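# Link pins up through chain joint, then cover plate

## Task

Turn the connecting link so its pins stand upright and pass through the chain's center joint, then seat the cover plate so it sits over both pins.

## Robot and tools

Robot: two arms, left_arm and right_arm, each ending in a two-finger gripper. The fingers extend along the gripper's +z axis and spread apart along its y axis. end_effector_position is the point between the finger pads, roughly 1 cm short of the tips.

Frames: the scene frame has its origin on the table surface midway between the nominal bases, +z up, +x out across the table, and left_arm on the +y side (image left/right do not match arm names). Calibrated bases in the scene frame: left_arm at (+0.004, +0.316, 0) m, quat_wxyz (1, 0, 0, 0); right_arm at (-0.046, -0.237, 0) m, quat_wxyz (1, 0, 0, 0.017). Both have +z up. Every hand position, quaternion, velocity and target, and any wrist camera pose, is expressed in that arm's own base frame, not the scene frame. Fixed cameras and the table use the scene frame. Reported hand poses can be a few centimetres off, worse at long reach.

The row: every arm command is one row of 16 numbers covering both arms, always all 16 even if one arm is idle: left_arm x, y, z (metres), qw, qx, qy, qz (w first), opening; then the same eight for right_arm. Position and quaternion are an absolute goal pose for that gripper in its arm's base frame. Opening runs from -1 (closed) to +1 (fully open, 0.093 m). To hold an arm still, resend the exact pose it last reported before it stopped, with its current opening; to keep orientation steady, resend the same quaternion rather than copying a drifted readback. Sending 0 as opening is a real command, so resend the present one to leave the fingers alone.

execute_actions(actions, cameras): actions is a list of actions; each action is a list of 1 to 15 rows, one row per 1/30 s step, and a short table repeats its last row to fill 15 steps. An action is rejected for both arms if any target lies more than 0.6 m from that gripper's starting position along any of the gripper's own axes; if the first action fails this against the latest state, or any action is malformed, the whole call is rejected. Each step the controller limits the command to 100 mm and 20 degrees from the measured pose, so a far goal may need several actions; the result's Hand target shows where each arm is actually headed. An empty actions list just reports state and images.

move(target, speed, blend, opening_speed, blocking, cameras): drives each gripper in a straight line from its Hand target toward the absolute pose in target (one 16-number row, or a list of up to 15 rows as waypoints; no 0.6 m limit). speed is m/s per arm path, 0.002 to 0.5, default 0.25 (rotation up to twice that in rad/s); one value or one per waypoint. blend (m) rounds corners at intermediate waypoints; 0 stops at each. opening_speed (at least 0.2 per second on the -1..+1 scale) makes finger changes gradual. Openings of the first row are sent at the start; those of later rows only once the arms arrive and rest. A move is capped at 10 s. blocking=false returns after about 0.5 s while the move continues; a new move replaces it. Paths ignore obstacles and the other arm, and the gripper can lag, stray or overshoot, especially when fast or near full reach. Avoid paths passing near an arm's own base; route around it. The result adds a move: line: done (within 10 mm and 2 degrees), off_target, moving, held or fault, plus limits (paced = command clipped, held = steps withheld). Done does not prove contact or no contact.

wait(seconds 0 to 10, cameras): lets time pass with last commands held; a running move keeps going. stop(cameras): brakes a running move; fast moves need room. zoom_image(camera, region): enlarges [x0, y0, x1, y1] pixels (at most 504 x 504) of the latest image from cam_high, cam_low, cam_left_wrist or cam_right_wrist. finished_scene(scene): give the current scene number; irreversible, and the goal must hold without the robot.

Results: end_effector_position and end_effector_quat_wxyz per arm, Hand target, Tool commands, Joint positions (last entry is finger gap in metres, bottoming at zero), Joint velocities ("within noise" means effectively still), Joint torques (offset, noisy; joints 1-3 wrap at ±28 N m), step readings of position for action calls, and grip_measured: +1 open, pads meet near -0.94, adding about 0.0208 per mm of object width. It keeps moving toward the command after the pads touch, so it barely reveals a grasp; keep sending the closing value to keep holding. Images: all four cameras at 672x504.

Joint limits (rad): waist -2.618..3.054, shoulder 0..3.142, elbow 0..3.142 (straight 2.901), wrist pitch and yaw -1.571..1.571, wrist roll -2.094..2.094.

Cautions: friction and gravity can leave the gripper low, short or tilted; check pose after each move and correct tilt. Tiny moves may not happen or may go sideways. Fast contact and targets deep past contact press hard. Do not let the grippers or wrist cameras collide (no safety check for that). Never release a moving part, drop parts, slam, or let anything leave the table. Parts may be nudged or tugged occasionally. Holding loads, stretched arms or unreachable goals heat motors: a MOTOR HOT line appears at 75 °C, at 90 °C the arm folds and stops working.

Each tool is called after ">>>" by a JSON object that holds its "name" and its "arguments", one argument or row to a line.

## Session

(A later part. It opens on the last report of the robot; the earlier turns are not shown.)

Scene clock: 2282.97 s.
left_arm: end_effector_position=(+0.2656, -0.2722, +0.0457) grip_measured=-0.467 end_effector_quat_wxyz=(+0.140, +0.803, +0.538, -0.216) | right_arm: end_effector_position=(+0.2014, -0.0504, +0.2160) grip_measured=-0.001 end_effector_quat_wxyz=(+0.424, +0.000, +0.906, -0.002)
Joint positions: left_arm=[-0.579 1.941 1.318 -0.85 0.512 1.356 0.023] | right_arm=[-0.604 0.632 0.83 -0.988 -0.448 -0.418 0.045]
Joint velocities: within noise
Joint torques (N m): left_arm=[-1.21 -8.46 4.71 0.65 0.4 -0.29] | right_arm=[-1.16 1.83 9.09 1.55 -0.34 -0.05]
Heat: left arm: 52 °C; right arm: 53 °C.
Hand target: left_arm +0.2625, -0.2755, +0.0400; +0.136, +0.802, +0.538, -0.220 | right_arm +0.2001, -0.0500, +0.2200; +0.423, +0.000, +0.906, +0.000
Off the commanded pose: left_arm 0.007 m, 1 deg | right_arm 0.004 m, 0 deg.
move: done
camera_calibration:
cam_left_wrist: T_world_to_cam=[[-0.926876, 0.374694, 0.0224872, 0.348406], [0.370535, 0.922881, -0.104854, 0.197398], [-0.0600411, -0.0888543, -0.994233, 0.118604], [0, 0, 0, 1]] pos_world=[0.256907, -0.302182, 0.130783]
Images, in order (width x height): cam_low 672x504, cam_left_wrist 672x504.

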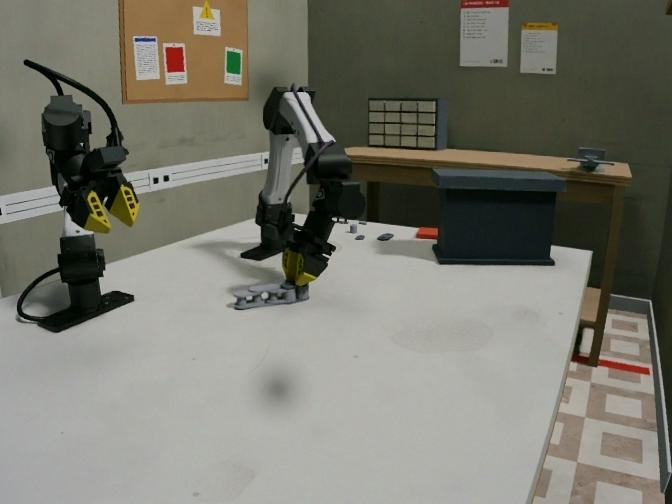

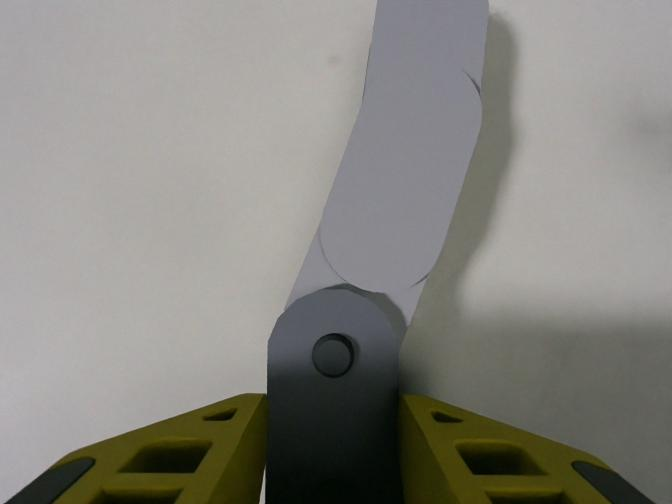

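>>> {"name": "move", "arguments": {
  "target": [0.2636,-0.2746,0.0370,0.1366,0.8023,0.5378,-0.2200,-0.8,0.20,-0.05,0.22,0.4226,0,0.9063,0,0],
  "speed": 0.03,
  "cameras": ["cam_left_wrist","cam_low"]
}}

>>> {"name": "zoom_image", "arguments": {
  "camera": "cam_left_wrist",
  "region": [254, 304, 454, 504]
}}

>>> {"name": "zoom_image", "arguments": {
  "camera": "cam_low",
  "region": [250, 230, 340, 310]
}}

Scene clock: 2289.00 s.
left_arm: end_effector_position=(+0.2656, -0.2721, +0.0439) grip_measured=-0.467 end_effector_quat_wxyz=(+0.140, +0.803, +0.538, -0.216) | right_arm: end_effector_position=(+0.2014, -0.0504, +0.2160) grip_measured=-0.001 end_effector_quat_wxyz=(+0.424, +0.000, +0.906, -0.002)
Joint positions: left_arm=[-0.579 1.944 1.315 -0.844 0.512 1.356 0.023] | right_arm=[-0.604 0.632 0.83 -0.988 -0.448 -0.418 0.045]
Joint velocities: within noise
Joint torques (N m): left_arm=[-0.81 -8.16 4.64 0.67 0.4 -0.24] | right_arm=[-1.05 1.87 9.13 1.57 -0.35 -0.08]
Heat: left arm: 52 °C; right arm: 53 °C.
Hand target: left_arm +0.2635, -0.2744, +0.0371; +0.136, +0.802, +0.538, -0.220 | right_arm +0.2001, -0.0500, +0.2200; +0.423, +0.000, +0.906, +0.000
Off the commanded pose: left_arm 0.008 m, 1 deg | right_arm 0.004 m, 0 deg.
move: done
camera_calibration:
cam_left_wrist: T_world_to_cam=[[-0.926861, 0.374684, 0.0232355, 0.348375], [0.370468, 0.922925, -0.104705, 0.197223], [-0.0606761, -0.0884393, -0.994232, 0.117071], [0, 0, 0, 1]] pos_world=[0.256934, -0.3022, 0.128951]
Images, in order (width x height): cam_low 672x504, cam_left_wrist 672x504.

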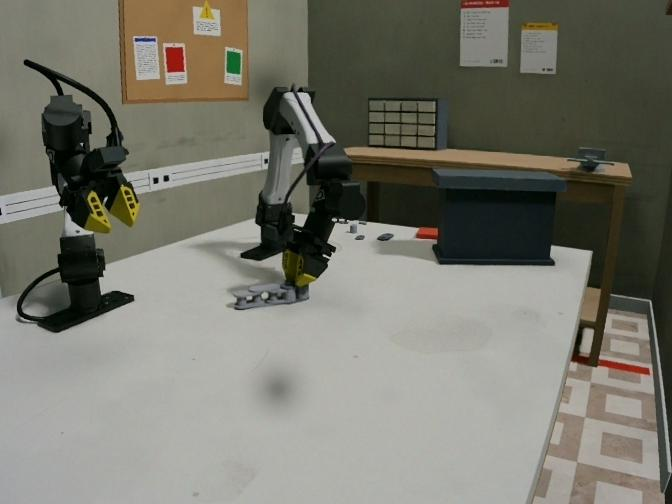

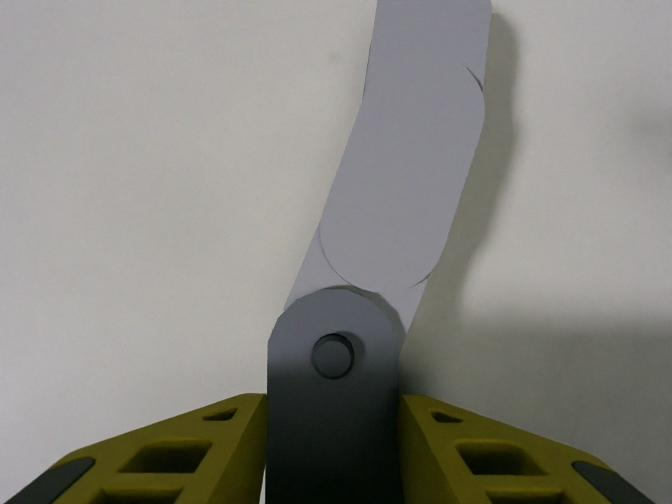

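Scaled by 2.520 from the camera's 672x504 image, which has a finer 960x720 frame.

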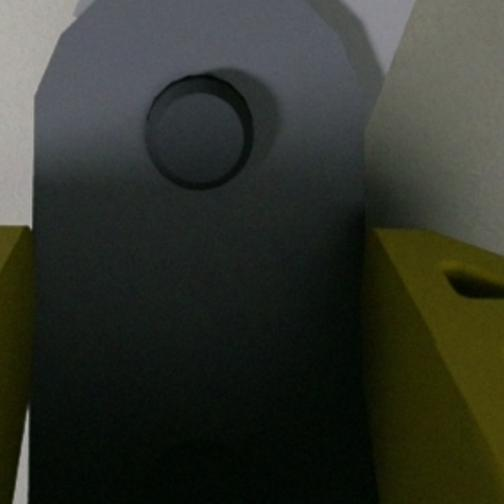

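Scaled by 5.600 from the camera's 672x504 image, which has a finer 960x720 frame.

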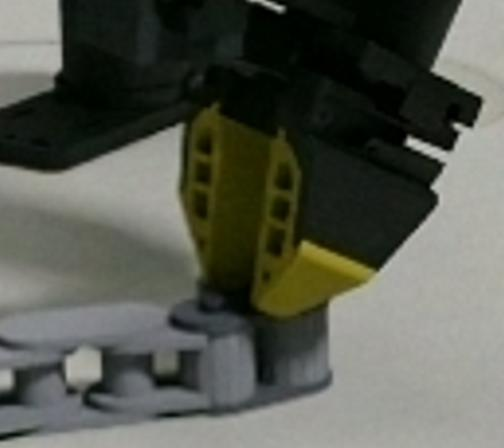

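>>> {"name": "move", "arguments": {
  "target": [0.2640,-0.2742,0.0345,0.1366,0.8023,0.5378,-0.2200,-0.8,0.20,-0.05,0.22,0.4226,0,0.9063,0,0],
  "speed": 0.03,
  "cameras": ["cam_left_wrist","cam_low"]
}}

>>> {"name": "zoom_image", "arguments": {
  "camera": "cam_left_wrist",
  "region": [254, 304, 454, 504]
}}

>>> {"name": "zoom_image", "arguments": {
  "camera": "cam_low",
  "region": [250, 230, 340, 310]
}}

Scene clock: 2295.77 s.
left_arm: end_effector_position=(+0.2657, -0.2722, +0.0439) grip_measured=-0.467 end_effector_quat_wxyz=(+0.140, +0.803, +0.538, -0.216) | right_arm: end_effector_position=(+0.2014, -0.0504, +0.2160) grip_measured=-0.001 end_effector_quat_wxyz=(+0.424, +0.000, +0.906, -0.002)
Joint positions: left_arm=[-0.579 1.944 1.315 -0.843 0.512 1.356 0.023] | right_arm=[-0.604 0.632 0.83 -0.988 -0.448 -0.418 0.045]
Joint velocities: within noise
Joint torques (N m): left_arm=[-0.65 -7.76 4.27 0.75 0.4 -0.22] | right_arm=[-1.22 1.94 8.99 1.55 -0.34 -0.07]
Heat: left arm: 51 °C; right arm: 53 °C.
Hand target: left_arm +0.2639, -0.2740, +0.0347; +0.136, +0.802, +0.538, -0.220 | right_arm +0.2001, -0.0500, +0.2200; +0.423, +0.000, +0.906, +0.000
Off the commanded pose: left_arm 0.010 m, 1 deg | right_arm 0.004 m, 0 deg.
move: done
camera_calibration:
cam_left_wrist: T_world_to_cam=[[-0.926869, 0.374689, 0.0228613, 0.348477], [0.370502, 0.922903, -0.10478, 0.197229], [-0.0603586, -0.0886468, -0.994233, 0.116938], [0, 0, 0, 1]] pos_world=[0.256977, -0.302228, 0.128963]
Images, in order (width x height): cam_low 672x504, cam_left_wrist 672x504.

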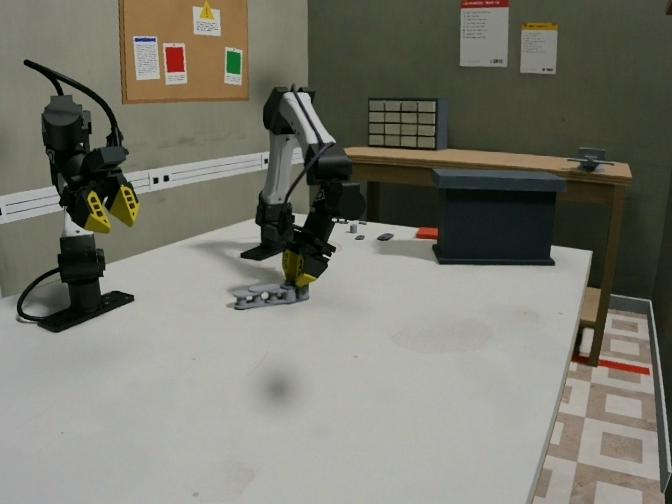

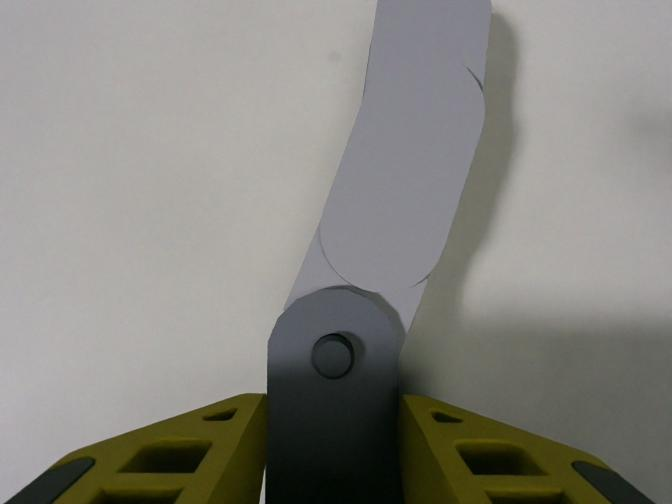

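Scaled by 2.520 from the camera's 672x504 image, which has a finer 960x720 frame.

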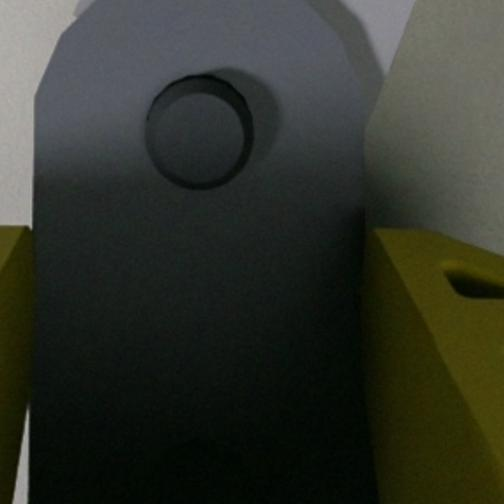

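Scaled by 5.600 from the camera's 672x504 image, which has a finer 960x720 frame.

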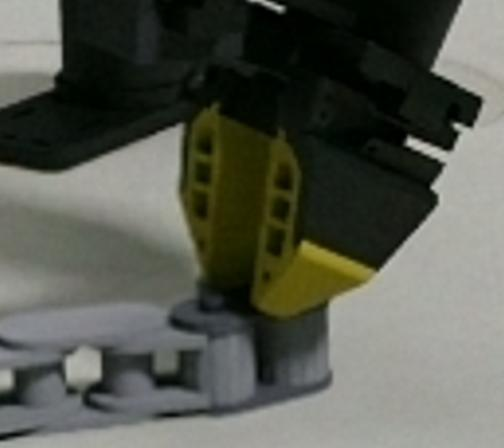

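>>> {"name": "move", "arguments": {
  "target": [0.2650,-0.2735,0.0390,0.1366,0.8023,0.5378,-0.2200,-0.25,0.20,-0.05,0.22,0.4226,0,0.9063,0,0],
  "speed": 0.03,
  "opening_speed": 0.5,
  "cameras": ["cam_left_wrist","cam_low"]
}}

>>> {"name": "move", "arguments": {
  "target": [
    [0.2650,-0.2690,0.09,0.1366,0.8023,0.5378,-0.2200,-0.15,0.20,-0.05,0.22,0.4226,0,0.9063,0,0],
    [0.275,-0.235,0.16,0.1366,0.8023,0.5378,-0.2200,-0.15,0.20,-0.05,0.22,0.4226,0,0.9063,0,0]
  ],
  "speed": [0.06,0.15],
  "cameras": ["cam_left_wrist","cam_low","cam_high"]
}}

>>> {"name": "zoom_image", "arguments": {
  "camera": "cam_left_wrist",
  "region": [204, 184, 404, 384]
}}

>>> {"name": "zoom_image", "arguments": {
  "camera": "cam_low",
  "region": [250, 230, 340, 310]
}}

Scene clock: 2306.43 s.
left_arm: end_effector_position=(+0.2656, -0.2721, +0.0439) grip_measured=-0.252 end_effector_quat_wxyz=(+0.140, +0.803, +0.538, -0.216) | right_arm: end_effector_position=(+0.2014, -0.0504, +0.2160) grip_measured=-0.001 end_effector_quat_wxyz=(+0.424, +0.000, +0.906, -0.002)
Joint positions: left_arm=[-0.579 1.944 1.315 -0.844 0.512 1.356 0.033] | right_arm=[-0.604 0.632 0.83 -0.988 -0.448 -0.418 0.045]
Joint velocities: within noise
Joint torques (N m): left_arm=[-0.36 -8.2 5.3 0.55 0.41 -0.18] | right_arm=[-0.95 1.62 9.02 1.53 -0.35 -0.05]
Heat: left arm: 49 °C; right arm: 53 °C.
Hand target: left_arm +0.2649, -0.2734, +0.0390; +0.137, +0.802, +0.538, -0.220 | right_arm +0.2001, -0.0500, +0.2200; +0.423, +0.000, +0.906, +0.000
Off the commanded pose: left_arm 0.005 m, 1 deg | right_arm 0.004 m, 0 deg.
move: done
camera_calibration:
cam_left_wrist: T_world_to_cam=[[-0.926861, 0.374684, 0.0232355, 0.348375], [0.370468, 0.922925, -0.104705, 0.197223], [-0.0606761, -0.0884393, -0.994232, 0.117071], [0, 0, 0, 1]] pos_world=[0.256934, -0.3022, 0.128951]
Images, in order (width x height): cam_low 672x504, cam_left_wrist 672x504.

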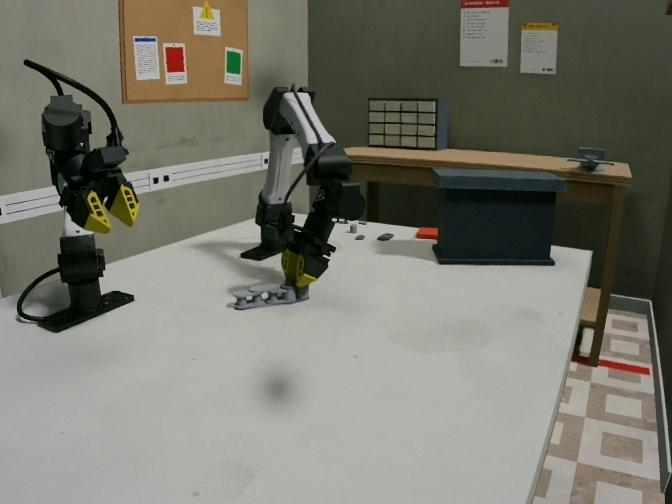

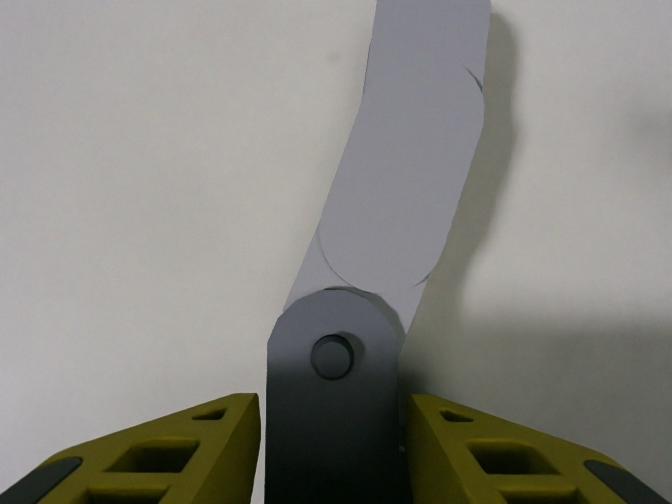

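Scene clock: 2308.67 s.
left_arm: end_effector_position=(+0.2716, -0.2337, +0.1401) grip_measured=-0.152 end_effector_quat_wxyz=(+0.110, +0.799, +0.546, -0.228) | right_arm: end_effector_position=(+0.2014, -0.0504, +0.2160) grip_measured=-0.001 end_effector_quat_wxyz=(+0.424, +0.000, +0.906, -0.002)
Joint positions: left_arm=[-0.478 1.886 1.631 -1.341 0.512 1.471 0.038] | right_arm=[-0.604 0.632 0.83 -0.988 -0.448 -0.418 0.045]
Joint velocities: within noise
Joint torques (N m): left_arm=[0.36 -12.82 7.91 0.16 0.47 -0.1] | right_arm=[-0.98 1.81 9.26 1.54 -0.27 -0.06]
Heat: left arm: 50 °C; right arm: 53 °C.
Hand target: left_arm +0.2746, -0.2349, +0.1597; +0.137, +0.802, +0.538, -0.220 | right_arm +0.2001, -0.0500, +0.2200; +0.423, +0.000, +0.906, +0.000
Off the commanded pose: left_arm 0.020 m, 3 deg | right_arm 0.004 m, 0 deg.
move: off_target (left_arm)
camera_calibration:
cam_left_wrist: T_world_to_cam=[[-0.924245, 0.371438, 0.0883428, 0.326654], [0.363824, 0.926992, -0.0912027, 0.170441], [-0.115769, -0.0521524, -0.991906, 0.239607], [0, 0, 0, 1]] pos_world=[0.267637, -0.266833, 0.224355]
Images, in order (width x height): cam_high 672x504, cam_low 672x504, cam_left_wrist 672x504.

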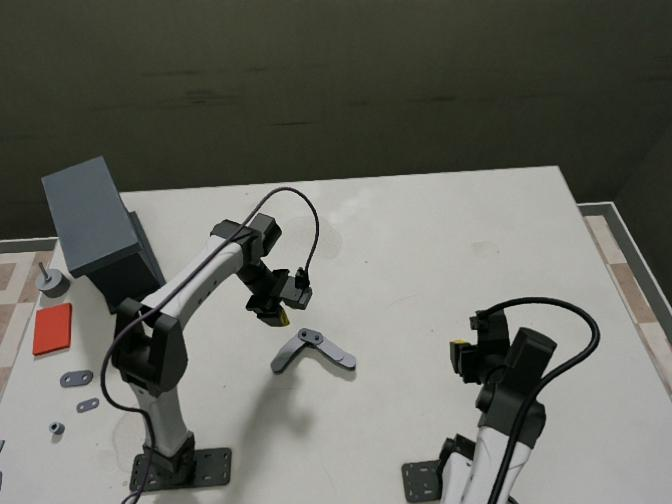

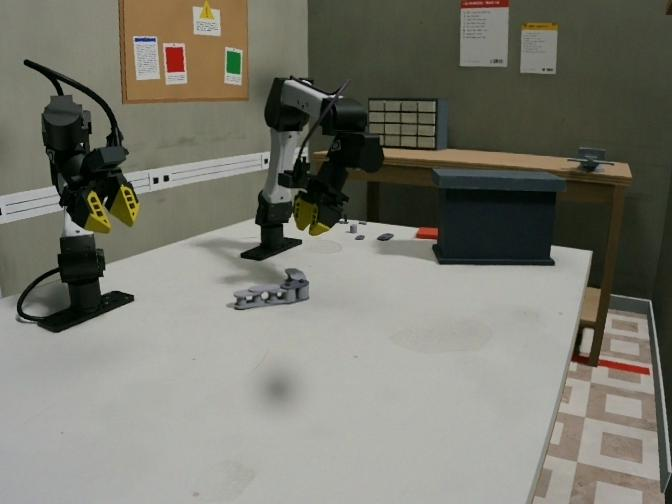

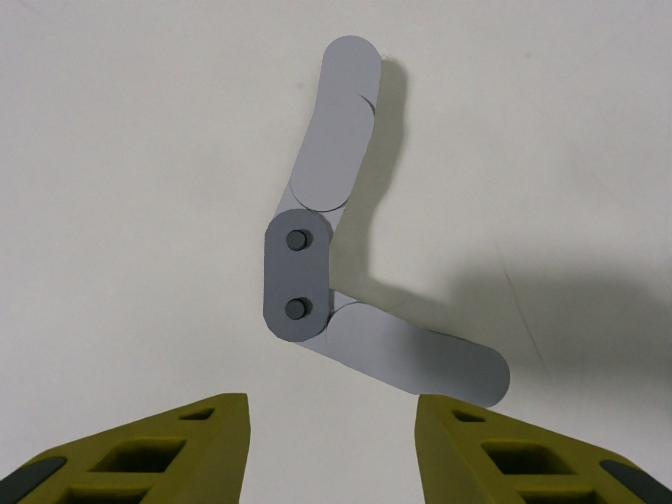

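Scaled by 2.520 from the camera's 672x504 image, which has a finer 960x720 frame.

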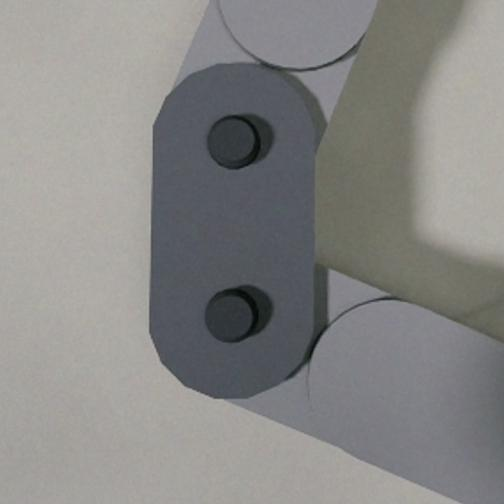

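Scaled by 5.600 from the camera's 672x504 image, which has a finer 960x720 frame.

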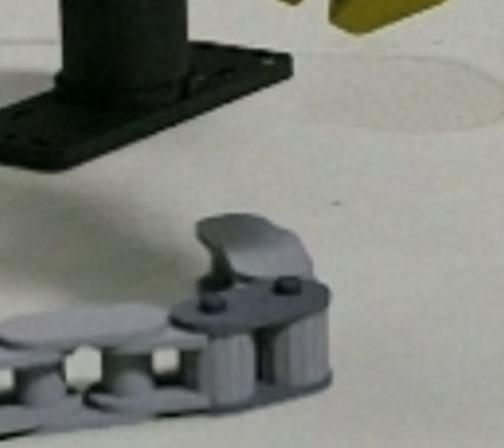

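Both pins protrude through the seated cover plate.

>>> {"name": "finished_scene", "arguments": {
  "scene": 2
}}

The scene is finished: the task was done.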